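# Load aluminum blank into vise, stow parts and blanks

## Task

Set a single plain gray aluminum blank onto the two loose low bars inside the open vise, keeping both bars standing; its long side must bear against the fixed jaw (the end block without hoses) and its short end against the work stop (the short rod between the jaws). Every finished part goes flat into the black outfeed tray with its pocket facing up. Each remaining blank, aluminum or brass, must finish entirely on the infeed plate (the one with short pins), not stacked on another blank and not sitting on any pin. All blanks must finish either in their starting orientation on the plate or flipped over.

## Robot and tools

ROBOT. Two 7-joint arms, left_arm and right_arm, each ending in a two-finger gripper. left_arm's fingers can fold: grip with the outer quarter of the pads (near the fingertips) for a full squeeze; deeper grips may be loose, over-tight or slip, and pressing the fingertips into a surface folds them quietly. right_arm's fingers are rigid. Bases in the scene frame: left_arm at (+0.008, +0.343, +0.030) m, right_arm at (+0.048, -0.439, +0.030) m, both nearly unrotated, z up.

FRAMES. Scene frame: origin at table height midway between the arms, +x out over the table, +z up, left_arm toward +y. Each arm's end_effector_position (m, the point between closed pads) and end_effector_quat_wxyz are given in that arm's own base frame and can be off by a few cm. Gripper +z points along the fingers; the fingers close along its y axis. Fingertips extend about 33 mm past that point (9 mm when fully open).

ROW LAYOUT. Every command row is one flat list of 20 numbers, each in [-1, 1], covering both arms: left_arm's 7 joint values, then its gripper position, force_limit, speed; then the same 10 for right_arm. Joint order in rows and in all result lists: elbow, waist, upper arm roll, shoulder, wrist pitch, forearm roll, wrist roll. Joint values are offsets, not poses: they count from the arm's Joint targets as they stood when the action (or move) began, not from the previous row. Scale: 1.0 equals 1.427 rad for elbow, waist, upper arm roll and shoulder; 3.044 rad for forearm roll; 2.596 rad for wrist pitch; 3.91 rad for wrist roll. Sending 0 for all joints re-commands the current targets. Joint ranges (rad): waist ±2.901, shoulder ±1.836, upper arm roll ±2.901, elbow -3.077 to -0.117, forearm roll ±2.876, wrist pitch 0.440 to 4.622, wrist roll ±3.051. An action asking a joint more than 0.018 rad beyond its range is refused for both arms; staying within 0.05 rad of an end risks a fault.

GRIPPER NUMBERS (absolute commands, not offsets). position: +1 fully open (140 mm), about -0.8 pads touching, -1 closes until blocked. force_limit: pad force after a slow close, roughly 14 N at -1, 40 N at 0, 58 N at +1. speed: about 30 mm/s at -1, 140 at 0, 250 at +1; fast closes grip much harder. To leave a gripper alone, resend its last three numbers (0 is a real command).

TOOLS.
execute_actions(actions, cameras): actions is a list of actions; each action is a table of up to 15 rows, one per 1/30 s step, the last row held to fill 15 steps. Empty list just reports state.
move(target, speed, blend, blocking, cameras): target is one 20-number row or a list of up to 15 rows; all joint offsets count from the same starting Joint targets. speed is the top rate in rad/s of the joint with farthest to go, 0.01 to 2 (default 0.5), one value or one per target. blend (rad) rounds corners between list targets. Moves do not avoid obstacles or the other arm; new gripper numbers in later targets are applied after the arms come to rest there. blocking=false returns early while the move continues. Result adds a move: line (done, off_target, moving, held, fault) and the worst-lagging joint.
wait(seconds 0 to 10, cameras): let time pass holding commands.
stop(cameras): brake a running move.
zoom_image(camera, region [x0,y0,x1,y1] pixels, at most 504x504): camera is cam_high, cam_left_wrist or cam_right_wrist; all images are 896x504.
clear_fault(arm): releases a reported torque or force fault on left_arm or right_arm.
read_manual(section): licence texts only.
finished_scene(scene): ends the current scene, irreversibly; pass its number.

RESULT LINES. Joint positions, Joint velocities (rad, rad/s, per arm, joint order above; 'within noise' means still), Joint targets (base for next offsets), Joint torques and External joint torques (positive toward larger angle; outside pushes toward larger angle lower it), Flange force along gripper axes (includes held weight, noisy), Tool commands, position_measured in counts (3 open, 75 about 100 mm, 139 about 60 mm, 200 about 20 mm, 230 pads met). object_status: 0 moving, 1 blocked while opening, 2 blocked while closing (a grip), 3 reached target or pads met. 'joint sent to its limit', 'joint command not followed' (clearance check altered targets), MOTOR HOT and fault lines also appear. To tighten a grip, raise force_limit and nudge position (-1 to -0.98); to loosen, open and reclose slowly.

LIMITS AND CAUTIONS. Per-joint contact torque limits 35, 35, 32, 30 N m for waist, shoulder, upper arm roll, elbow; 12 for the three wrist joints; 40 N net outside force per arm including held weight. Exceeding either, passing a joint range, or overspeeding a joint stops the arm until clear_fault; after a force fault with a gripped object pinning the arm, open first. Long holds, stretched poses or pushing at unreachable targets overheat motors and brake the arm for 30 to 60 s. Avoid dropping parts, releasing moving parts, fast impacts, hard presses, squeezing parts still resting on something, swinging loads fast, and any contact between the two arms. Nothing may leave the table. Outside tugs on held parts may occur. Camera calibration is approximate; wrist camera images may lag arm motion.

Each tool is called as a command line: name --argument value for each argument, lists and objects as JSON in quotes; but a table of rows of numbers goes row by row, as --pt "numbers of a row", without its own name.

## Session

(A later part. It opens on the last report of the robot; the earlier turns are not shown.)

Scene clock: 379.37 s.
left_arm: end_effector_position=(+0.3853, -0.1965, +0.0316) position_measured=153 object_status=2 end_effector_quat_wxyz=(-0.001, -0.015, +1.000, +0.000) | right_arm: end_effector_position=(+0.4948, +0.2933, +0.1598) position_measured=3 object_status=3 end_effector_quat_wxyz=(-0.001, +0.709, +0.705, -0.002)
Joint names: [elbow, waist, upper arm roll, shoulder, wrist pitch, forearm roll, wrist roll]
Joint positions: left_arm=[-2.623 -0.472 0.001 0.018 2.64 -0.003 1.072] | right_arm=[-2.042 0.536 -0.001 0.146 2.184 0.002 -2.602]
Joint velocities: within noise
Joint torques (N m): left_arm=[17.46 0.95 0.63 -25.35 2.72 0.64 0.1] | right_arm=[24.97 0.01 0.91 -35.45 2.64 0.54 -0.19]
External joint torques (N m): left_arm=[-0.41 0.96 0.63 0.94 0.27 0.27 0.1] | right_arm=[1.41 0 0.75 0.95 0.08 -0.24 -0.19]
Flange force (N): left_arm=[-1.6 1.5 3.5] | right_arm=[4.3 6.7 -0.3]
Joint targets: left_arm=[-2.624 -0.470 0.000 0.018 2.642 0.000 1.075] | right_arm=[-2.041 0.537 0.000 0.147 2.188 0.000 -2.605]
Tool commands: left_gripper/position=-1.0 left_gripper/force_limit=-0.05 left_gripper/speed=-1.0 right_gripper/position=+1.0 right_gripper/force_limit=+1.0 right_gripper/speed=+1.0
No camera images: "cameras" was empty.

move --pt "0.0284 0 0 -0.1355 -0.0901 0 0 -1 -0.05 -1 0 0 0 0 0 0 0 1 1 1" --pt "0.5153 0.1251 0 0.2328 -0.1553 0 0.0459 -1 -0.05 -1 0 0 0 0 0 0 0 1 1 1" --speed '[0.35, 0.6]' --blend '[0.05, 0]' --cameras '["cam_left_wrist", "cam_high"]'

Scene clock: 402.73 s.
left_arm: end_effector_position=(+0.5988, -0.1810, +0.1090) position_measured=153 object_status=2 end_effector_quat_wxyz=(-0.001, -0.015, +1.000, -0.001) | right_arm: end_effector_position=(+0.4948, +0.2933, +0.1598) position_measured=3 object_status=3 end_effector_quat_wxyz=(-0.001, +0.709, +0.705, -0.002)
Joint names: [elbow, waist, upper arm roll, shoulder, wrist pitch, forearm roll, wrist roll]
Joint positions: left_arm=[-1.891 -0.293 0.001 0.35 2.24 -0.003 1.25] | right_arm=[-2.042 0.536 -0.001 0.146 2.184 0.002 -2.602]
Joint velocities: left_arm=[0 -0.001 -0.001 0.001 0 0 0.005] | right_arm=[within noise]
Joint torques (N m): left_arm=[23.9 0.65 1.01 -42.2 2.48 0.88 0.04] | right_arm=[24.99 0.05 0.94 -35.41 2.67 0.55 -0.23]
External joint torques (N m): left_arm=[1.06 0.67 0.71 -0.23 0.03 0.27 0.04] | right_arm=[1.51 -0.11 0.65 0.89 0.11 -0.23 -0.22]
Flange force (N): left_arm=[-4.0 -0.2 -1.0] | right_arm=[4.2 7.0 -0.4]
Joint targets: left_arm=[-1.889 -0.292 0.000 0.350 2.239 0.000 1.255] | right_arm=[-2.041 0.537 0.000 0.147 2.188 0.000 -2.605]
move: done
camera_calibration:
cam_left_wrist: T_world_to_cam=[[-0.0300397, 0.999548, -0.000960424, 0.205973], [0.94111, 0.0286071, 0.336887, -0.587024], [0.336763, 0.00921612, -0.941545, 0.0455098], [0, 0, 0, 1]] pos_world=[0.543316, -0.189506, 0.240808]
Images, in order (width x height): cam_high 896x504, cam_left_wrist 896x504.

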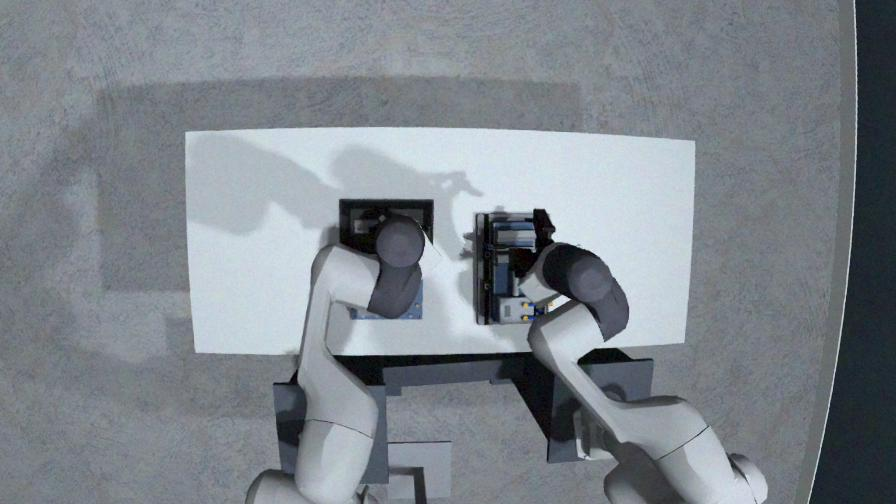

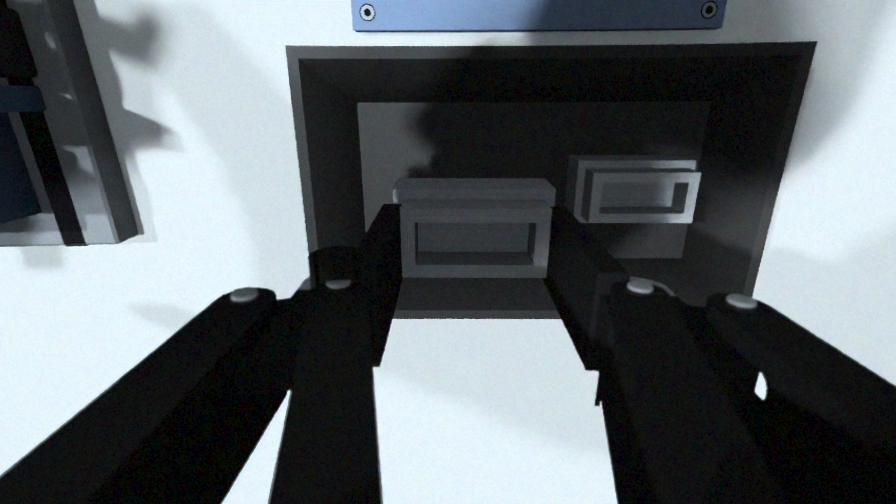

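move --pt "-0.0215 0.0003 0 0.06426 0.04715 0 -0.0002 -1 -0.05 -1 0 0 0 0 0 0 0 1 1 1" --pt "-0.0239 0.0003 0 0.0836 0.05909 0 -0.0002 -1 -0.05 -1 0 0 0 0 0 0 0 1 1 1" --pt "-0.02425 0.0003 0 0.08858 0.06206 0 -0.0002 -1 -0.05 -1 0 0 0 0 0 0 0 1 1 1" --speed '[0.3,0.15,0.03]' --blend '[0.01,0.0,0.0]' --cameras '["cam_left_wrist"]'

Scene clock: 436.83 s.
left_arm: end_effector_position=(+0.6007, -0.1812, +0.0346) position_measured=153 object_status=2 end_effector_quat_wxyz=(+0.001, -0.015, +1.000, -0.001) | right_arm: end_effector_position=(+0.4948, +0.2933, +0.1598) position_measured=3 object_status=3 end_effector_quat_wxyz=(-0.001, +0.709, +0.705, -0.002)
Joint names: [elbow, waist, upper arm roll, shoulder, wrist pitch, forearm roll, wrist roll]
Joint positions: left_arm=[-1.923 -0.293 0.001 0.469 2.394 -0.003 1.252] | right_arm=[-2.042 0.536 -0.001 0.146 2.184 0.002 -2.602]
Joint velocities: within noise
Joint torques (N m): left_arm=[20.17 0.83 0.78 -39.69 3.24 0.79 0.09] | right_arm=[24.99 0.04 0.86 -35.44 2.68 0.54 -0.19]
External joint torques (N m): left_arm=[-1.13 0.82 0.35 4.2 0.8 0.25 0.09] | right_arm=[1.38 -0.08 0.6 0.96 0.1 -0.24 -0.19]
Flange force (N): left_arm=[-4.7 -0.2 9.1] | right_arm=[4.1 6.7 -0.2]
Joint targets: left_arm=[-1.924 -0.292 0.000 0.476 2.400 0.000 1.254] | right_arm=[-2.041 0.537 0.000 0.147 2.188 0.000 -2.605]
move: done
camera_calibration:
cam_left_wrist: T_world_to_cam=[[-0.0284859, 0.999593, -0.00174971, 0.205312], [0.939841, 0.0273792, 0.340513, -0.563294], [0.340422, 0.00805537, -0.940238, -0.0275601], [0, 0, 0, 1]] pos_world=[0.544637, -0.189584, 0.166255]
Images, in order (width x height): cam_left_wrist 896x504.

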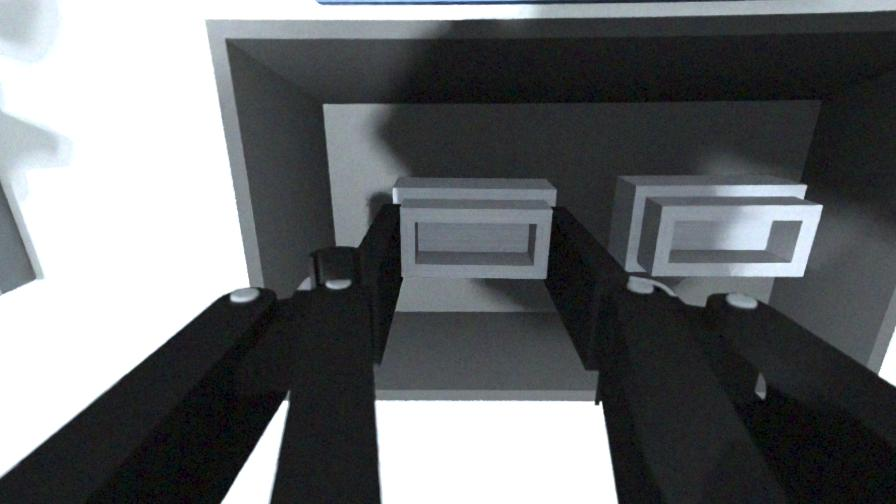

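move --pt "0.0006 0 0 -0.0047 -0.0029 0 0 -1 -0.05 -1 0 0 0 0 0 0 0 1 1 1" --pt "0.0006 0 0 -0.0047 -0.0029 0 0 0.0 -0.05 -1 0 0 0 0 0 0 0 1 1 1" --pt "0.0052 0 0 -0.0357 -0.02248 0 0 0.0 -0.05 -1 0 0 0 0 0 0 0 1 1 1" --pt "0.04298 0 0 -0.11523 -0.08697 0 0 0.0 -0.05 -1 0 0 0 0 0 0 0 1 1 1" --speed '[0.05,0.05,0.15,0.5]' --blend '[0,0,0.01,0]' --cameras '["cam_left_wrist","cam_right_wrist"]'

Scene clock: 474.67 s.
left_arm: end_effector_position=(+0.6012, -0.1816, +0.1414) position_measured=129 object_status=3 end_effector_quat_wxyz=(+0.002, -0.014, +1.000, -0.002) | right_arm: end_effector_position=(+0.4948, +0.2933, +0.1598) position_measured=3 object_status=3 end_effector_quat_wxyz=(-0.001, +0.709, +0.705, -0.002)
Joint names: [elbow, waist, upper arm roll, shoulder, wrist pitch, forearm roll, wrist roll]
Joint positions: left_arm=[-1.861 -0.293 0.001 0.311 2.177 -0.003 1.252] | right_arm=[-2.042 0.536 -0.001 0.146 2.184 0.002 -2.602]
Joint velocities: left_arm=[0 -0.001 0.001 -0.001 -0.004 0 0] | right_arm=[within noise]
Joint torques (N m): left_arm=[23.31 0.77 0.99 -40.89 2.45 0.88 0.1] | right_arm=[24.96 0.05 0.92 -35.41 2.65 0.56 -0.23]
External joint torques (N m): left_arm=[0 0.71 0.66 0.3 0 0.23 0.1] | right_arm=[1.41 -0.03 0.7 0.93 0.08 -0.21 -0.23]
Flange force (N): left_arm=[-1.2 0.9 0.4] | right_arm=[4.1 6.7 -0.3]
Joint targets: left_arm=[-1.862 -0.292 0.000 0.312 2.174 0.000 1.254] | right_arm=[-2.041 0.537 0.000 0.147 2.188 0.000 -2.605]
move: done
camera_calibration:
cam_left_wrist: T_world_to_cam=[[-0.0279719, 0.999605, -0.00288639, 0.205733], [0.939224, 0.0272705, 0.342219, -0.600007], [0.342163, 0.00686155, -0.939616, 0.0712947], [0, 0, 0, 1]] pos_world=[0.544901, -0.189779, 0.272917]
cam_right_wrist: T_world_to_cam=[[0.999872, 0.0110365, -0.0115683, -0.486711], [0.0143645, -0.937806, 0.346863, 0.216662], [-0.00702069, -0.346985, -0.937844, 0.390662], [0, 0, 0, 1]] pos_world=[0.486279, 0.344112, 0.285598]
Images, in order (width x height): cam_left_wrist 896x504, cam_right_wrist 896x504.

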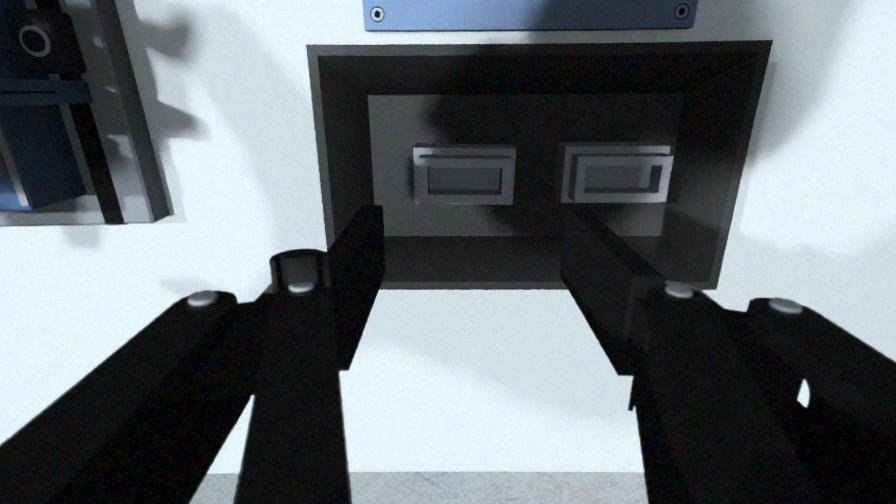

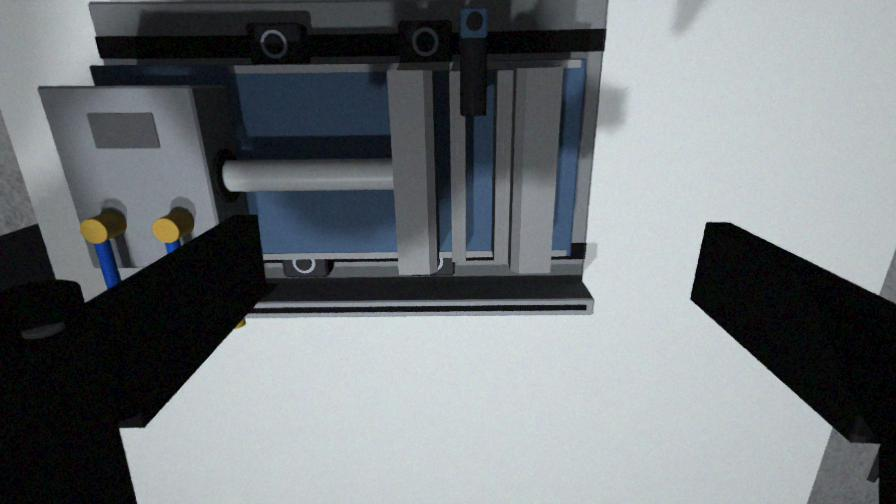

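move --pt "-0.13178 0.19397 0 -0.1764 -0.02453 0 0 0.0 -0.05 -1 0.03189 0 0 -0.03334 -0.03586 0 0 1 1 1" --pt "-0.32944 0.48493 0 -0.44099 -0.06132 0 0 0.0 -0.05 -1 0.42707 0.28101 0 0.27453 -0.08385 0 0.10266 1 1 1" --speed '[0.6,0.6]' --blend '[0.05,0]' --cameras '["cam_right_wrist","cam_high"]'

Scene clock: 494.57 s.
left_arm: end_effector_position=(+0.4156, +0.1748, +0.2496) position_measured=129 object_status=3 end_effector_quat_wxyz=(+0.001, -0.353, +0.936, -0.002) | right_arm: end_effector_position=(+0.4164, +0.5718, +0.1698) position_measured=3 object_status=3 end_effector_quat_wxyz=(-0.002, +0.705, +0.709, +0.001)
Joint names: [elbow, waist, upper arm roll, shoulder, wrist pitch, forearm roll, wrist roll]
Joint positions: left_arm=[-2.331 0.399 0.001 -0.315 2.017 -0.003 1.252] | right_arm=[-1.434 0.939 0.001 0.538 1.974 0.002 -2.209]
Joint velocities: left_arm=[within noise] | right_arm=[0 -0.002 0 0 -0.002 0.001 0.006]
Joint torques (N m): left_arm=[24.1 0.99 0.22 -21.48 2.37 0.93 0.11] | right_arm=[26.57 -0.54 1.06 -48.69 2.33 0.67 0.1]
External joint torques (N m): left_arm=[-0.11 1.04 0.56 -0.55 -0.07 0.23 0.11] | right_arm=[1.84 -0.7 0.39 0.57 -0.29 -0.2 0.1]
Flange force (N): left_arm=[1.3 2.4 -0.4] | right_arm=[10.5 8.4 -2.9]
Joint targets: left_arm=[-2.332 0.400 0.000 -0.317 2.015 0.000 1.254] | right_arm=[-1.432 0.938 0.000 0.539 1.970 0.000 -2.204]
move: done
camera_calibration:
cam_right_wrist: T_world_to_cam=[[0.999678, 0.0240223, -0.00816727, -0.419115], [0.0253663, -0.938982, 0.343031, 0.472235], [0.000571478, -0.343127, -0.939289, 0.491035], [0, 0, 0, 1]] pos_world=[0.40672, 0.621975, 0.29581]
Images, in order (width x height): cam_high 896x504, cam_right_wrist 896x504.

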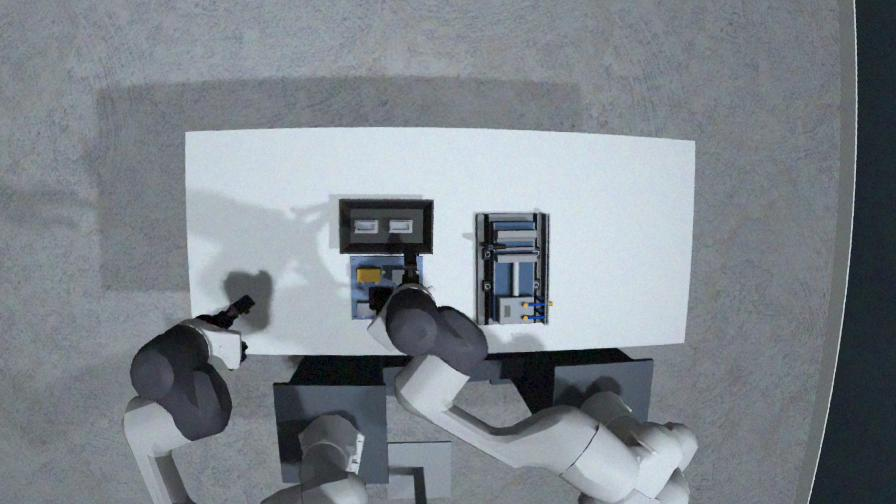

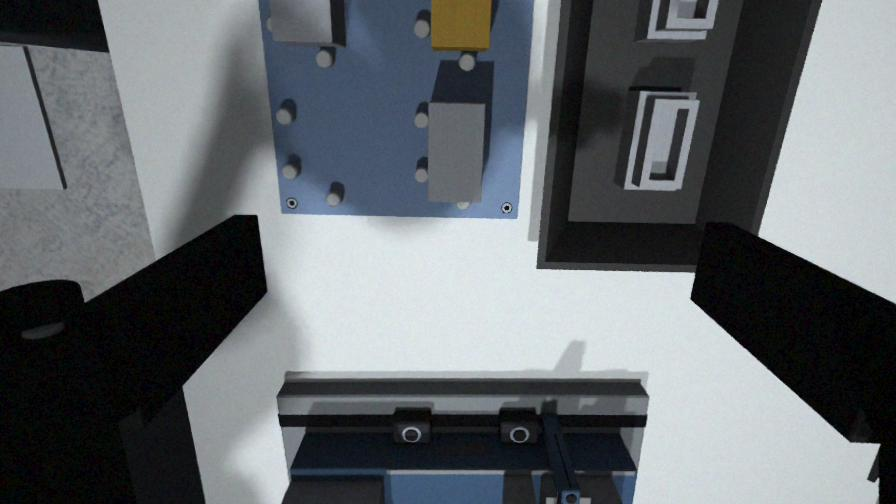

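zoom_image --camera "cam_right_wrist" --region '[380, 40, 540, 230]'

Scaled by 2.653 from the camera's 896x504 image, which has a finer 1280x720 frame.

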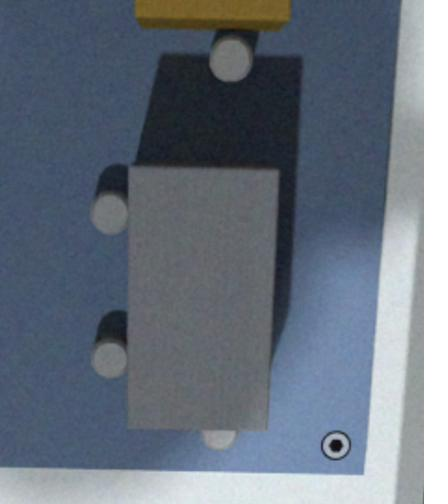

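move --pt "0 0 0 0 0 0 0 0.0 -0.05 -1 -0.04809 0.00958 0 0.0775 0.06942 0 0.0036 -0.103 -0.05 0" --pt "0 0 0 0 0 0 0 0.0 -0.05 -1 -0.05568 0.00958 0 0.10118 0.08661 0 0.0036 -0.103 -0.05 0" --speed '[0.3,0.15]' --blend '[0.01,0]' --cameras '["cam_right_wrist"]'

Scene clock: 556.10 s.
left_arm: end_effector_position=(+0.4154, +0.1747, +0.2495) position_measured=129 object_status=3 end_effector_quat_wxyz=(+0.000, -0.352, +0.936, -0.002) | right_arm: end_effector_position=(+0.4119, +0.5786, +0.0501) position_measured=142 object_status=3 end_effector_quat_wxyz=(-0.001, +0.707, +0.707, -0.002)
Joint names: [elbow, waist, upper arm roll, shoulder, wrist pitch, forearm roll, wrist roll]
Joint positions: left_arm=[-2.332 0.399 0.001 -0.315 2.017 -0.003 1.252] | right_arm=[-1.511 0.95 0.001 0.683 2.19 0.002 -2.193]
Joint velocities: left_arm=[within noise] | right_arm=[0.001 0.001 -0.001 0.001 0.005 0.002 0]
Joint torques (N m): left_arm=[24.26 0.96 0.31 -21.4 2.42 0.95 0.07] | right_arm=[24.96 0.03 1.4 -50.84 2.86 0.56 0.11]
External joint torques (N m): left_arm=[0.03 0.93 0.56 -0.42 -0.02 0.24 0.07] | right_arm=[1.47 -0.12 0.61 0.6 0.27 -0.2 0.11]
Flange force (N): left_arm=[0.6 2.0 -0.4] | right_arm=[7.9 5.5 0.8]
Joint targets: left_arm=[-2.332 0.400 0.000 -0.317 2.015 0.000 1.254] | right_arm=[-1.512 0.952 0.000 0.683 2.195 0.000 -2.190]
move: done; blend cut to 0 rad at target 1
camera_calibration:
cam_right_wrist: T_world_to_cam=[[0.999763, 0.0182748, -0.011817, -0.412376], [0.0212451, -0.937283, 0.347921, 0.520172], [-0.00471772, -0.348089, -0.937449, 0.385865], [0, 0, 0, 1]] pos_world=[0.403047, 0.6294, 0.175877]
Images, in order (width x height): cam_right_wrist 896x504.

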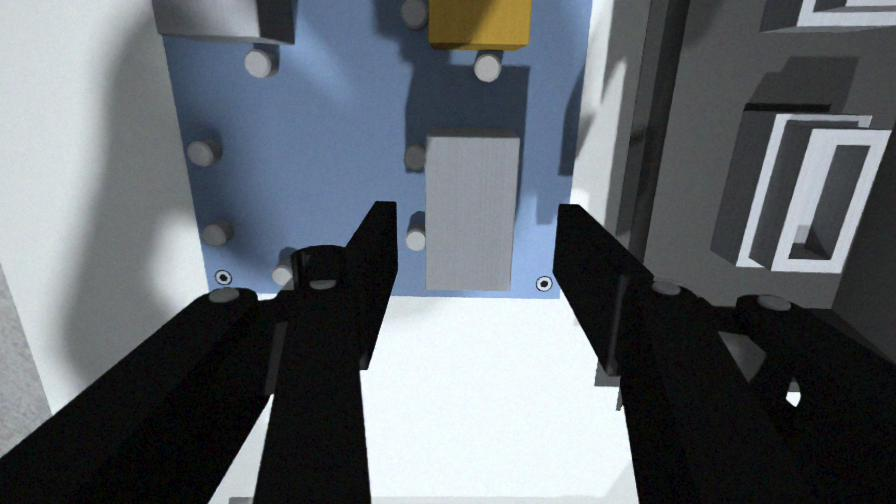

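zoom_image --camera "cam_right_wrist" --region '[340, 100, 640, 320]'

Scaled by 1.680 from the camera's 896x504 image, which has a finer 1280x720 frame.

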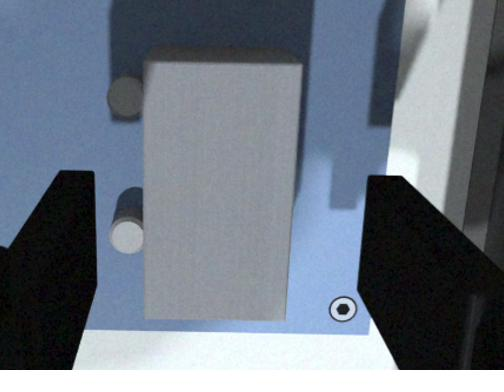

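move --pt "0 0 0 0 0 0 0 0.0 -0.05 -1 0.00212 0.00147 0 0.02239 0.01114 0 0.00064 -0.103 -0.05 0" --pt "0 0 0 0 0 0 0 0.0 -0.05 -1 0.00212 0.00147 0 0.02239 0.01114 0 0.00064 -1 -0.05 -1" --speed '[0.06,0.06]' --cameras '["cam_right_wrist"]'

Scene clock: 585.87 s.
left_arm: end_effector_position=(+0.4154, +0.1746, +0.2495) position_measured=129 object_status=3 end_effector_quat_wxyz=(+0.000, -0.352, +0.936, -0.002) | right_arm: end_effector_position=(+0.4112, +0.5801, +0.0310) position_measured=180 object_status=0 end_effector_quat_wxyz=(-0.001, +0.707, +0.707, -0.002)
Joint names: [elbow, waist, upper arm roll, shoulder, wrist pitch, forearm roll, wrist roll]
Joint positions: left_arm=[-2.332 0.399 0.001 -0.315 2.017 -0.003 1.252] | right_arm=[-1.51 0.952 0.001 0.714 2.22 0.002 -2.19]
Joint velocities: within noise
Joint torques (N m): left_arm=[24.33 0.92 0.31 -21.33 2.43 0.94 0.05] | right_arm=[24.88 -0.06 1.39 -51.25 2.79 0.54 0.04]
External joint torques (N m): left_arm=[0.1 0.94 0.62 -0.35 -0.01 0.24 0.05] | right_arm=[1.57 -0.25 0.55 0.82 0.19 -0.2 0.04]
Flange force (N): left_arm=[0.2 1.9 -0.5] | right_arm=[8.9 6.5 1.3]
Joint targets: left_arm=[-2.332 0.400 0.000 -0.317 2.015 0.000 1.254] | right_arm=[-1.509 0.954 0.000 0.715 2.224 0.000 -2.187]
move: done
camera_calibration:
cam_right_wrist: T_world_to_cam=[[0.999768, 0.0178115, -0.0120993, -0.411564], [0.0209113, -0.937136, 0.348338, 0.528359], [-0.00513427, -0.348511, -0.937291, 0.368839], [0, 0, 0, 1]] pos_world=[0.402313, 0.631018, 0.156682]
Images, in order (width x height): cam_right_wrist 896x504.

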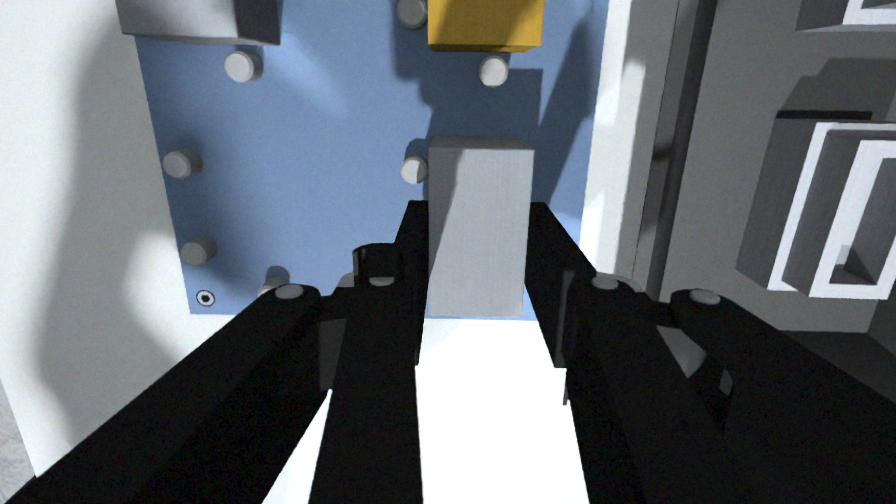

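wait --seconds 0.2 --cameras '[]'

Scene clock: 587.43 s.
left_arm: end_effector_position=(+0.4153, +0.1746, +0.2495) position_measured=129 object_status=3 end_effector_quat_wxyz=(+0.000, -0.352, +0.936, -0.002) | right_arm: end_effector_position=(+0.4112, +0.5801, +0.0310) position_measured=180 object_status=2 end_effector_quat_wxyz=(-0.001, +0.707, +0.707, -0.002)
Joint names: [elbow, waist, upper arm roll, shoulder, wrist pitch, forearm roll, wrist roll]
Joint positions: left_arm=[-2.332 0.399 0.001 -0.315 2.017 -0.003 1.252] | right_arm=[-1.51 0.952 0.001 0.714 2.22 0.002 -2.19]
Joint velocities: within noise
Joint torques (N m): left_arm=[24.33 0.95 0.36 -21.39 2.44 0.94 0.05] | right_arm=[24.9 -0.07 1.44 -51.27 2.79 0.53 0.05]
External joint torques (N m): left_arm=[0.02 0.91 0.6 -0.35 -0.01 0.23 0.05] | right_arm=[1.69 -0.15 0.68 0.61 0.2 -0.21 0.05]
Flange force (N): left_arm=[0.4 2.0 -0.3] | right_arm=[9.0 6.3 1.0]
Joint targets: left_arm=[-2.332 0.400 0.000 -0.317 2.015 0.000 1.254] | right_arm=[-1.509 0.954 0.000 0.715 2.224 0.000 -2.187]
Tool commands: left_gripper/position=+0.0 left_gripper/force_limit=-0.05 left_gripper/speed=-1.0 right_gripper/position=-1.0 right_gripper/force_limit=-0.05 right_gripper/speed=-1.0
wait: 0.20 s; at rest from the start
No camera images: "cameras" was empty.

move --pt "0 0 0 0 0 0 0 0.0 -0.05 -1 0.00569 0 0 -0.02908 -0.01911 0 0 -1 -0.05 -1" --pt "0 0 0 0 0 0 0 0.0 -0.05 -1 0.05005 0 0 -0.09223 -0.07821 0 0 -1 -0.05 -1" --pt "0 0 0 0 0 0 0 0.0 -0.05 -1 0.05005 0 0 -0.09223 -0.07821 0 0 -0.98 0.0 -1" --speed '[0.1,0.3,0.3]' --blend '[0.01,0,0]' --cameras '["cam_right_wrist"]'

Scene clock: 612.30 s.
left_arm: end_effector_position=(+0.4153, +0.1746, +0.2495) position_measured=129 object_status=3 end_effector_quat_wxyz=(+0.000, -0.352, +0.936, -0.002) | right_arm: end_effector_position=(+0.4122, +0.5817, +0.1391) position_measured=181 object_status=2 end_effector_quat_wxyz=(-0.001, +0.707, +0.707, +0.000)
Joint names: [elbow, waist, upper arm roll, shoulder, wrist pitch, forearm roll, wrist roll]
Joint positions: left_arm=[-2.332 0.399 0.001 -0.315 2.016 -0.003 1.252] | right_arm=[-1.438 0.952 0.001 0.584 2.024 0.002 -2.19]
Joint velocities: within noise
Joint torques (N m): left_arm=[24.36 0.91 0.36 -21.38 2.47 0.93 0.05] | right_arm=[26.99 -0.1 1.28 -50.65 2.5 0.65 0.06]
External joint torques (N m): left_arm=[0.01 0.96 0.7 -0.31 0.01 0.23 0.05] | right_arm=[2.46 -0.09 0.69 -0.4 -0.11 -0.2 0.06]
Flange force (N): left_arm=[0.3 2.1 -0.2] | right_arm=[11.0 7.5 -3.5]
Joint targets: left_arm=[-2.332 0.400 0.000 -0.317 2.015 0.000 1.254] | right_arm=[-1.437 0.954 0.000 0.583 2.021 0.000 -2.187]
move: done; blend cut to 0 rad at target 1
camera_calibration:
cam_right_wrist: T_world_to_cam=[[0.999794, 0.0181809, -0.00905257, -0.411983], [0.0201863, -0.93865, 0.344279, 0.493913], [-0.00223791, -0.344391, -0.938824, 0.467375], [0, 0, 0, 1]] pos_world=[0.402974, 0.632062, 0.265009]
Images, in order (width x height): cam_right_wrist 896x504.

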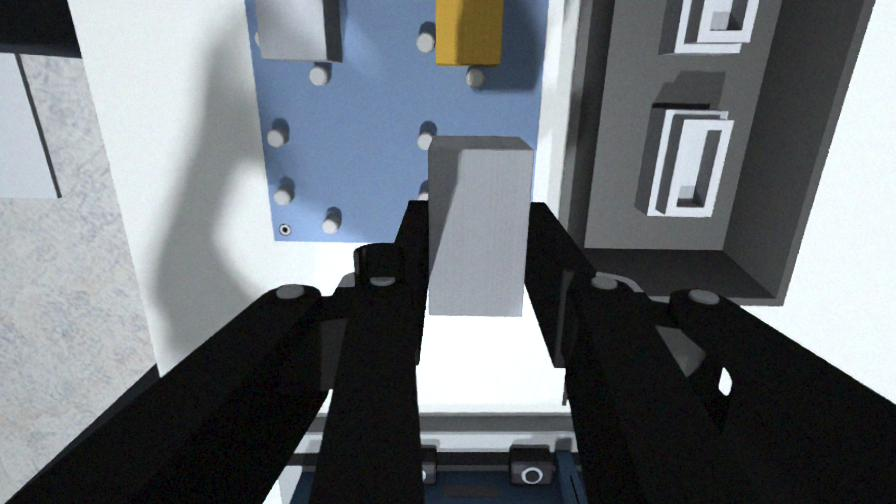

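move --pt "0 0 0 0 0 0 0 0.0 -0.05 -1 -0.38107 -0.29278 0 -0.33107 0.0271 0 -0.107 -0.98 0.0 -1" --pt "0 0 0 0 0 0 0 0.0 -0.05 -1 -0.42493 -0.29278 0 -0.29244 0.07245 0 -0.107 -0.98 0.0 -1" --speed '[0.5,0.15]' --blend '[0.02,0]' --cameras '["cam_right_wrist"]'

Scene clock: 621.27 s.
left_arm: end_effector_position=(+0.4153, +0.1746, +0.2494) position_measured=129 object_status=3 end_effector_quat_wxyz=(+0.000, -0.352, +0.936, -0.002) | right_arm: end_effector_position=(+0.4959, +0.2940, +0.1481) position_measured=181 object_status=2 end_effector_quat_wxyz=(-0.002, +0.709, +0.705, -0.004)
Joint names: [elbow, waist, upper arm roll, shoulder, wrist pitch, forearm roll, wrist roll]
Joint positions: left_arm=[-2.332 0.399 0.001 -0.315 2.016 -0.003 1.252] | right_arm=[-2.044 0.536 -0.002 0.168 2.203 0.002 -2.602]
Joint velocities: left_arm=[within noise] | right_arm=[0 0.001 -0.001 0 0.004 0.001 -0.001]
Joint torques (N m): left_arm=[24.43 0.9 0.38 -21.33 2.46 0.94 0.11] | right_arm=[25.51 -0.28 1.19 -37.45 2.9 0.58 -0.21]
External joint torques (N m): left_arm=[0.25 0.86 0.62 -0.5 0.02 0.24 0.11] | right_arm=[2.15 -0.17 1.13 -0.53 0.35 -0.19 -0.21]
Flange force (N): left_arm=[0.2 2.0 -0.8] | right_arm=[3.5 5.3 -2.2]
Joint targets: left_arm=[-2.332 0.400 0.000 -0.317 2.015 0.000 1.254] | right_arm=[-2.043 0.536 0.000 0.166 2.209 0.000 -2.606]
move: done; blend cut to 0 rad at target 1
camera_calibration:
cam_right_wrist: T_world_to_cam=[[0.999813, 0.0113048, -0.0157113, -0.487376], [0.0160828, -0.93685, 0.349362, 0.219843], [-0.0107696, -0.349549, -0.936856, 0.382446], [0, 0, 0, 1]] pos_world=[0.487868, 0.345153, 0.273835]
Images, in order (width x height): cam_right_wrist 896x504.

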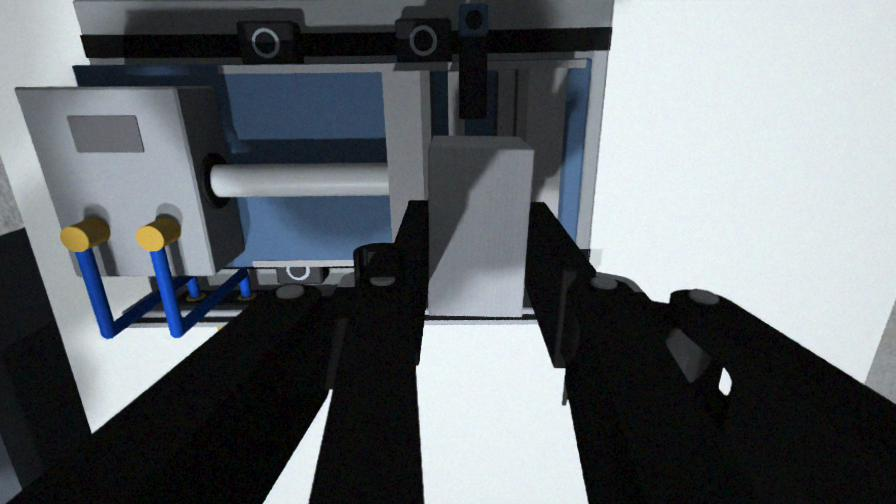

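zoom_image --camera "cam_right_wrist" --region '[370, 0, 620, 330]'

Scaled by 1.527 from the camera's 896x504 image, which has a finer 1280x720 frame.

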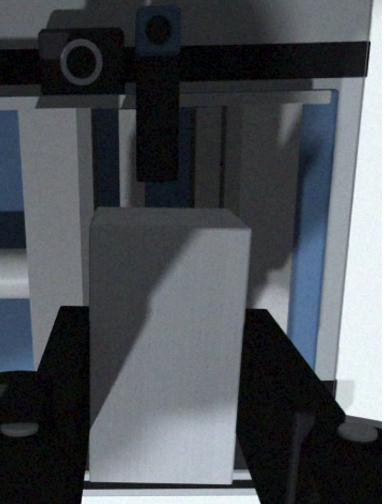

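zoom_image --camera "cam_right_wrist" --region '[420, 50, 590, 150]'

Scaled by 2.965 from the camera's 896x504 image, which has a finer 1280x720 frame.

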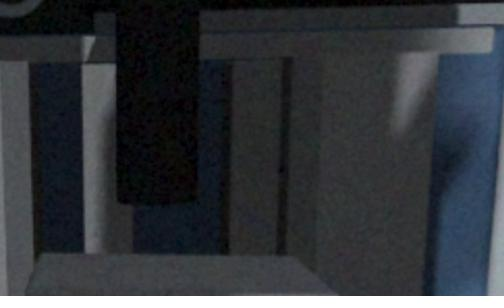

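zoom_image --camera "cam_right_wrist" --region '[415, 120, 545, 220]'

zoom_image --camera "cam_right_wrist" --region '[415, 230, 545, 330]'

Scaled by 3.877 from the camera's 896x504 image, which has a finer 1280x720 frame.

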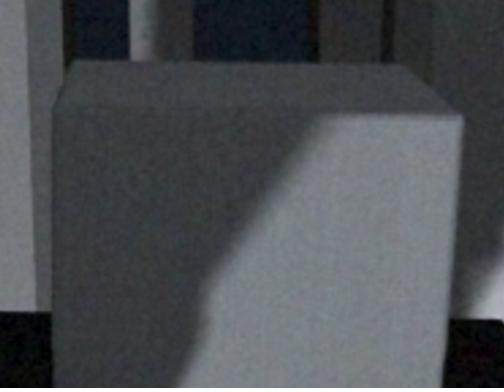

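Scaled by 3.877 from the camera's 896x504 image, which has a finer 1280x720 frame.

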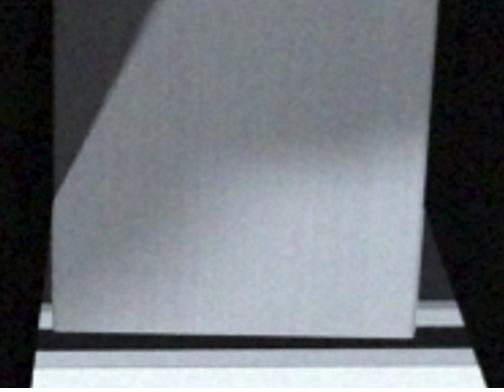

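move --pt "0 0 0 0 0 0 0 0.0 -0.05 -1 -0.00942 0.00015 0 0.01174 0.01163 0 0.00016 -0.98 0.0 -1" --pt "0 0 0 0 0 0 0 0.0 -0.05 -1 -0.01767 0.00015 0 0.02441 0.02313 0 0.00016 -0.98 0.0 -1" --speed '[0.08,0.05]' --blend '[0.005,0]' --cameras '["cam_right_wrist"]'

Scene clock: 689.97 s.
left_arm: end_effector_position=(+0.4153, +0.1746, +0.2494) position_measured=129 object_status=3 end_effector_quat_wxyz=(+0.000, -0.352, +0.936, -0.002) | right_arm: end_effector_position=(+0.4961, +0.2942, +0.1228) position_measured=181 object_status=2 end_effector_quat_wxyz=(-0.002, +0.709, +0.705, -0.003)
Joint names: [elbow, waist, upper arm roll, shoulder, wrist pitch, forearm roll, wrist roll]
Joint positions: left_arm=[-2.332 0.399 0.001 -0.315 2.016 -0.003 1.252] | right_arm=[-2.068 0.536 -0.002 0.202 2.263 0.002 -2.603]
Joint velocities: left_arm=[within noise] | right_arm=[0.002 0.001 -0.001 0.001 0.003 0 -0.001]
Joint torques (N m): left_arm=[24.4 0.87 0.42 -21.31 2.47 0.94 0.07] | right_arm=[24.78 -0.3 1.21 -37.78 2.85 0.57 -0.26]
External joint torques (N m): left_arm=[0.22 0.86 0.7 -0.42 0.04 0.23 0.07] | right_arm=[1.95 -0.35 0.96 -0.3 0.29 -0.16 -0.26]
Flange force (N): left_arm=[0.0 2.0 -0.6] | right_arm=[3.1 5.5 -1.5]
Joint targets: left_arm=[-2.332 0.400 0.000 -0.317 2.015 0.000 1.254] | right_arm=[-2.069 0.536 0.000 0.201 2.269 0.000 -2.605]
move: done; blend cut to 0 rad at target 1
camera_calibration:
cam_right_wrist: T_world_to_cam=[[0.999828, 0.0114675, -0.0145802, -0.48813], [0.0158351, -0.937027, 0.348899, 0.229023], [-0.00966107, -0.34907, -0.937047, 0.358082], [0, 0, 0, 1]] pos_world=[0.487879, 0.345194, 0.248517]
Images, in order (width x height): cam_right_wrist 896x504.

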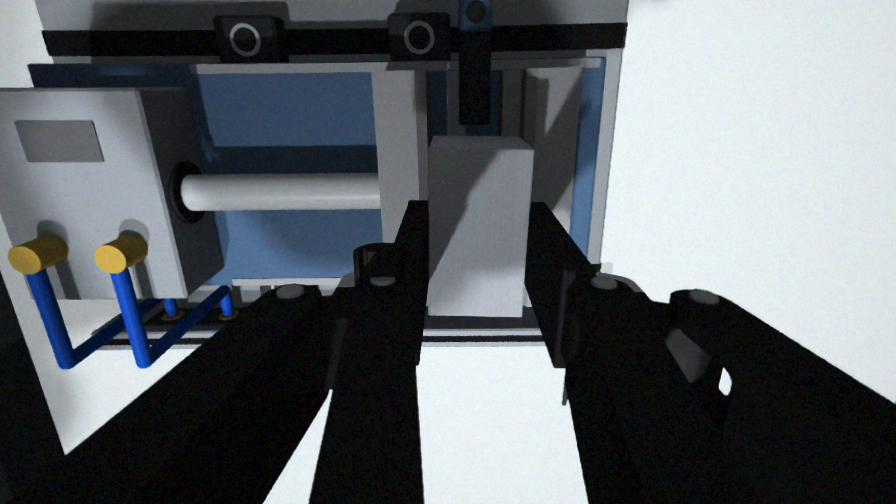

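zoom_image --camera "cam_right_wrist" --region '[410, 60, 580, 190]'

Scaled by 2.965 from the camera's 896x504 image, which has a finer 1280x720 frame.

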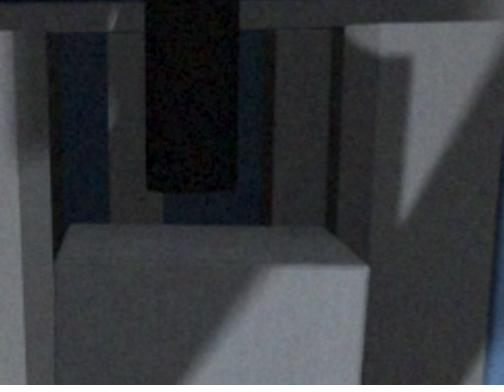

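move --target '[0,0,0,0,0,0,0,0.0,-0.05,-1,-0.00743,0.00076,0,0.00856,0.00917,0,0.00013,-0.98,0.0,-1]' --speed 0.03 --cameras '["cam_right_wrist"]'

Scene clock: 708.30 s.
left_arm: end_effector_position=(+0.4152, +0.1746, +0.2494) position_measured=129 object_status=3 end_effector_quat_wxyz=(+0.000, -0.352, +0.936, -0.002) | right_arm: end_effector_position=(+0.4958, +0.2940, +0.1134) position_measured=181 object_status=2 end_effector_quat_wxyz=(-0.001, +0.709, +0.705, -0.003)
Joint names: [elbow, waist, upper arm roll, shoulder, wrist pitch, forearm roll, wrist roll]
Joint positions: left_arm=[-2.332 0.399 0.001 -0.315 2.016 -0.003 1.252] | right_arm=[-2.079 0.536 -0.002 0.214 2.286 0.002 -2.603]
Joint velocities: left_arm=[within noise] | right_arm=[0.001 0.001 0 0 0.003 0 0]
Joint torques (N m): left_arm=[24.44 0.9 0.4 -21.34 2.49 0.93 0.06] | right_arm=[24.57 -0.37 1.21 -37.78 2.87 0.54 -0.15]
External joint torques (N m): left_arm=[0.17 0.91 0.69 -0.4 0.04 0.23 0.06] | right_arm=[1.97 -0.39 0.98 -0.15 0.32 -0.17 -0.14]
Flange force (N): left_arm=[0.1 2.0 -0.5] | right_arm=[3.5 5.8 -1.1]
Joint targets: left_arm=[-2.332 0.400 0.000 -0.317 2.015 0.000 1.254] | right_arm=[-2.079 0.537 0.000 0.213 2.293 0.000 -2.605]
move: done
camera_calibration:
cam_right_wrist: T_world_to_cam=[[0.999842, 0.0114799, -0.0135481, -0.488096], [0.0154817, -0.937218, 0.3484, 0.232442], [-0.00869792, -0.348555, -0.937248, 0.348582], [0, 0, 0, 1]] pos_world=[0.487452, 0.344952, 0.239112]
Images, in order (width x height): cam_right_wrist 896x504.

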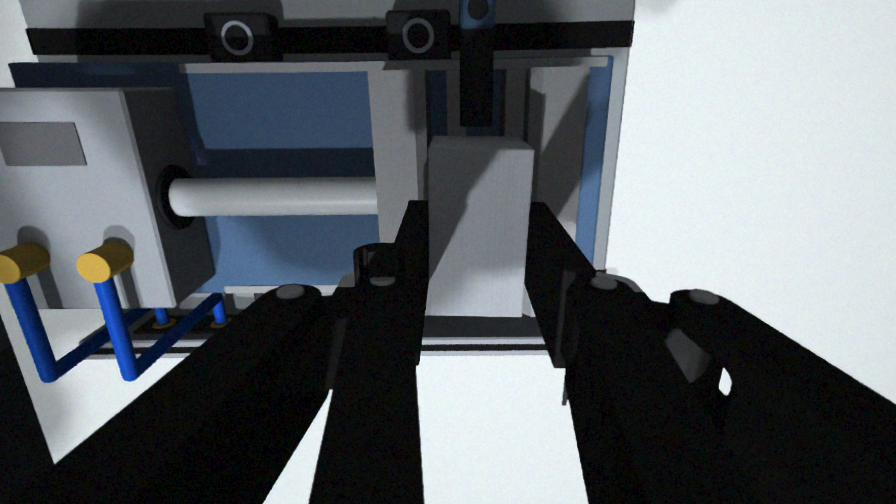

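zoom_image --camera "cam_right_wrist" --region '[410, 60, 580, 190]'

Scaled by 2.965 from the camera's 896x504 image, which has a finer 1280x720 frame.

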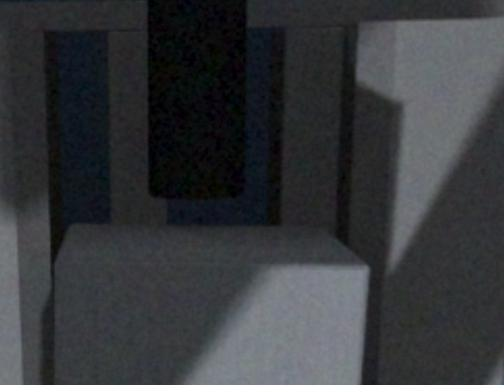

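move --target '[0,0,0,0,0,0,0,0.0,-0.05,-1,-0.0024,0,0,0.00476,0.00393,0,0,-0.98,0.0,-1]' --speed 0.015 --cameras '[]'

Scene clock: 715.27 s.
left_arm: end_effector_position=(+0.4152, +0.1746, +0.2494) position_measured=129 object_status=3 end_effector_quat_wxyz=(+0.000, -0.352, +0.936, -0.002) | right_arm: end_effector_position=(+0.4958, +0.2940, +0.1090) position_measured=181 object_status=2 end_effector_quat_wxyz=(-0.001, +0.709, +0.705, -0.003)
Joint names: [elbow, waist, upper arm roll, shoulder, wrist pitch, forearm roll, wrist roll]
Joint positions: left_arm=[-2.332 0.399 0.001 -0.315 2.016 -0.003 1.252] | right_arm=[-2.082 0.536 -0.002 0.22 2.297 0.002 -2.603]
Joint velocities: left_arm=[within noise] | right_arm=[-0.002 0 -0.001 -0.001 0.005 0 0.002]
Joint torques (N m): left_arm=[24.38 0.87 0.42 -21.3 2.48 0.93 0.08] | right_arm=[24.53 -0.28 1.19 -37.85 3.02 0.53 -0.11]
External joint torques (N m): left_arm=[0.1 0.86 0.69 -0.32 0.03 0.22 0.08] | right_arm=[2.02 -0.21 1.04 -0.06 0.46 -0.18 -0.11]
Flange force (N): left_arm=[0.1 2.0 -0.3] | right_arm=[3.8 5.9 -0.6]
Joint targets: left_arm=[-2.332 0.400 0.000 -0.317 2.015 0.000 1.254] | right_arm=[-2.083 0.537 0.000 0.220 2.303 0.000 -2.605]
move: done
No camera images: "cameras" was empty.

move --target '[0,0,0,0,0,0,0,0.0,-0.05,-1,-0.0008,0,0,0.0016,0.00131,0,0,-0.98,0.0,-1]' --speed 0.01 --cameras '[]'

Scene clock: 718.03 s.
left_arm: end_effector_position=(+0.4152, +0.1746, +0.2494) position_measured=129 object_status=3 end_effector_quat_wxyz=(+0.000, -0.352, +0.936, -0.002) | right_arm: end_effector_position=(+0.4959, +0.2941, +0.1076) position_measured=181 object_status=2 end_effector_quat_wxyz=(-0.001, +0.709, +0.705, -0.003)
Joint names: [elbow, waist, upper arm roll, shoulder, wrist pitch, forearm roll, wrist roll]
Joint positions: left_arm=[-2.332 0.399 0.001 -0.315 2.016 -0.003 1.252] | right_arm=[-2.083 0.536 -0.002 0.223 2.3 0.002 -2.603]
Joint velocities: within noise
Joint torques (N m): left_arm=[24.43 0.9 0.36 -21.32 2.48 0.93 0.09] | right_arm=[24.28 -0.29 1.22 -37.8 2.96 0.52 -0.14]
External joint torques (N m): left_arm=[0.09 0.82 0.57 -0.28 0.03 0.22 0.09] | right_arm=[1.54 -0.25 1.04 0.43 0.36 -0.19 -0.14]
Flange force (N): left_arm=[0.0 1.8 -0.3] | right_arm=[3.6 5.6 0.3]
Joint targets: left_arm=[-2.332 0.400 0.000 -0.317 2.015 0.000 1.254] | right_arm=[-2.084 0.537 0.000 0.222 2.306 0.000 -2.605]
move: done
No camera images: "cameras" was empty.

move --target '[0,0,0,0,0,0,0,0.0,-0.05,-1,-0.00055,0,0,0.0011,0.0009,0,0,-0.98,0.0,-1]' --speed 0.01 --cameras '[]'

Scene clock: 720.50 s.
left_arm: end_effector_position=(+0.4152, +0.1746, +0.2494) position_measured=129 object_status=3 end_effector_quat_wxyz=(+0.000, -0.352, +0.936, -0.002) | right_arm: end_effector_position=(+0.4960, +0.2941, +0.1065) position_measured=181 object_status=2 end_effector_quat_wxyz=(-0.001, +0.709, +0.705, -0.003)
Joint names: [elbow, waist, upper arm roll, shoulder, wrist pitch, forearm roll, wrist roll]
Joint positions: left_arm=[-2.332 0.399 0.001 -0.315 2.016 -0.003 1.252] | right_arm=[-2.084 0.536 -0.002 0.224 2.303 0.002 -2.603]
Joint velocities: within noise
Joint torques (N m): left_arm=[24.42 0.88 0.46 -21.34 2.47 0.93 0.07] | right_arm=[24.19 -0.32 1.27 -37.82 2.95 0.51 -0.15]
External joint torques (N m): left_arm=[0.21 0.92 0.79 -0.41 0.03 0.23 0.07] | right_arm=[1.62 -0.3 1.06 0.15 0.37 -0.2 -0.15]
Flange force (N): left_arm=[0.0 2.1 -0.6] | right_arm=[3.3 5.2 -0.1]
Joint targets: left_arm=[-2.332 0.400 0.000 -0.317 2.015 0.000 1.254] | right_arm=[-2.084 0.537 0.000 0.224 2.309 0.000 -2.605]
move: done
No camera images: "cameras" was empty.

move --target '[0,0,0,0,0,0,0,0.0,-0.05,-1,-0.00055,0,0,0.0011,0.0009,0,0,-0.98,0.0,-1]' --speed 0.01 --cameras '["cam_right_wrist"]'

Scene clock: 723.03 s.
left_arm: end_effector_position=(+0.4152, +0.1746, +0.2494) position_measured=129 object_status=3 end_effector_quat_wxyz=(+0.000, -0.352, +0.936, -0.002) | right_arm: end_effector_position=(+0.4960, +0.2941, +0.1055) position_measured=181 object_status=2 end_effector_quat_wxyz=(-0.001, +0.709, +0.705, -0.003)
Joint names: [elbow, waist, upper arm roll, shoulder, wrist pitch, forearm roll, wrist roll]
Joint positions: left_arm=[-2.332 0.399 0.001 -0.315 2.016 -0.003 1.252] | right_arm=[-2.085 0.536 -0.002 0.226 2.305 0.002 -2.603]
Joint velocities: within noise
Joint torques (N m): left_arm=[24.4 0.86 0.39 -21.25 2.49 0.92 0.04] | right_arm=[24.25 -0.32 1.15 -37.77 2.88 0.53 -0.16]
External joint torques (N m): left_arm=[0.15 0.77 0.58 -0.26 0.04 0.22 0.04] | right_arm=[1.82 -0.26 0.97 0.12 0.33 -0.17 -0.16]
Flange force (N): left_arm=[-0.1 1.6 -0.4] | right_arm=[3.6 5.9 -0.4]
Joint targets: left_arm=[-2.332 0.400 0.000 -0.317 2.015 0.000 1.254] | right_arm=[-2.085 0.537 0.000 0.225 2.311 0.000 -2.605]
move: done
camera_calibration:
cam_right_wrist: T_world_to_cam=[[0.99985, 0.011534, -0.012892, -0.488455], [0.0153011, -0.937336, 0.34809, 0.23546], [-0.00806921, -0.348235, -0.937372, 0.340852], [0, 0, 0, 1]] pos_world=[0.487529, 0.345036, 0.231247]
Images, in order (width x height): cam_right_wrist 896x504.

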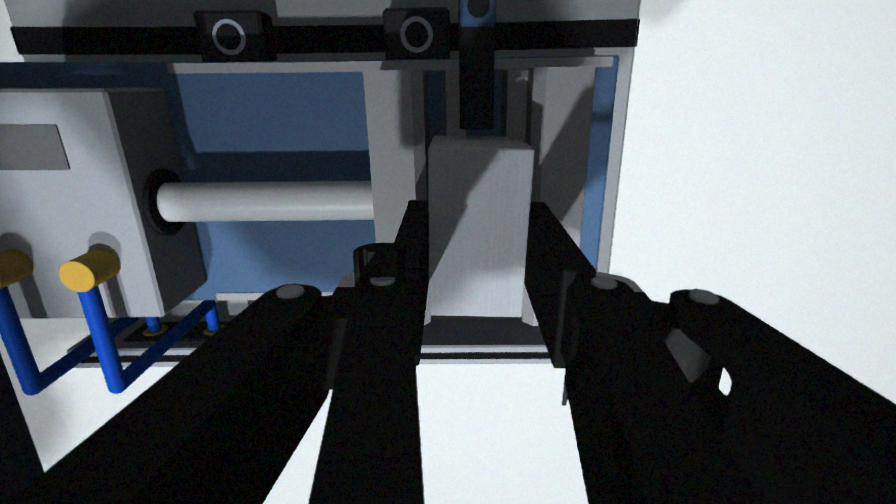

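zoom_image --camera "cam_right_wrist" --region '[410, 60, 580, 190]'

Scaled by 2.965 from the camera's 896x504 image, which has a finer 1280x720 frame.

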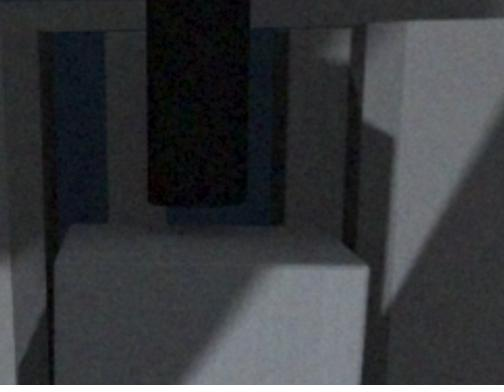

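zoom_image --camera "cam_right_wrist" --region '[500, 150, 620, 250]'

zoom_image --camera "cam_right_wrist" --region '[400, 290, 570, 390]'

Scaled by 4.200 from the camera's 896x504 image, which has a finer 1280x720 frame.

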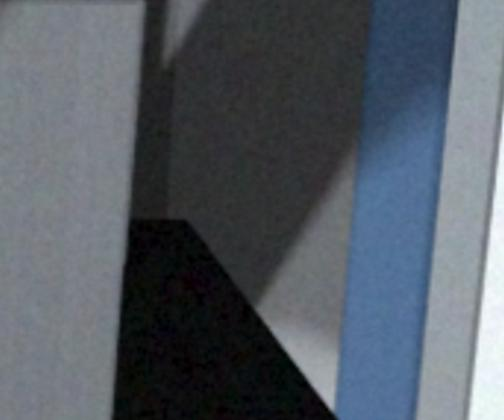

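Scaled by 2.965 from the camera's 896x504 image, which has a finer 1280x720 frame.

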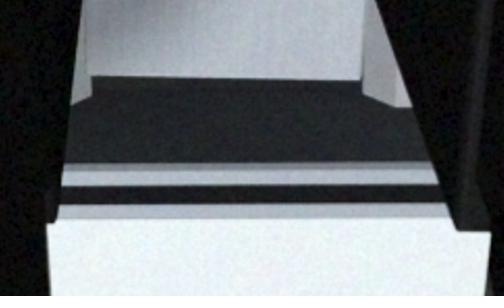

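move --target '[0,0,0,0,0,0,0,0.0,-0.05,-1,-0.0004,0,0,0.0008,0.00065,0,0,-0.98,0.0,-1]' --speed 0.01 --cameras '[]'

Scene clock: 779.77 s.
left_arm: end_effector_position=(+0.4152, +0.1745, +0.2494) position_measured=129 object_status=3 end_effector_quat_wxyz=(+0.000, -0.352, +0.936, -0.002) | right_arm: end_effector_position=(+0.4959, +0.2941, +0.1047) position_measured=181 object_status=2 end_effector_quat_wxyz=(-0.001, +0.709, +0.705, -0.003)
Joint names: [elbow, waist, upper arm roll, shoulder, wrist pitch, forearm roll, wrist roll]
Joint positions: left_arm=[-2.332 0.399 0.001 -0.315 2.016 -0.003 1.252] | right_arm=[-2.086 0.536 -0.002 0.227 2.307 0.002 -2.603]
Joint velocities: within noise
Joint torques (N m): left_arm=[24.44 0.87 0.41 -21.31 2.49 0.93 0.11] | right_arm=[24.31 -0.31 1.15 -37.79 2.93 0.54 -0.18]
External joint torques (N m): left_arm=[0.25 0.91 0.74 -0.44 0.05 0.22 0.11] | right_arm=[1.76 -0.45 0.79 0.26 0.35 -0.17 -0.18]
Flange force (N): left_arm=[0.0 2.1 -0.7] | right_arm=[3.4 6.2 -0.1]
Joint targets: left_arm=[-2.332 0.400 0.000 -0.317 2.015 0.000 1.254] | right_arm=[-2.086 0.537 0.000 0.227 2.313 0.000 -2.605]
move: done
No camera images: "cameras" was empty.


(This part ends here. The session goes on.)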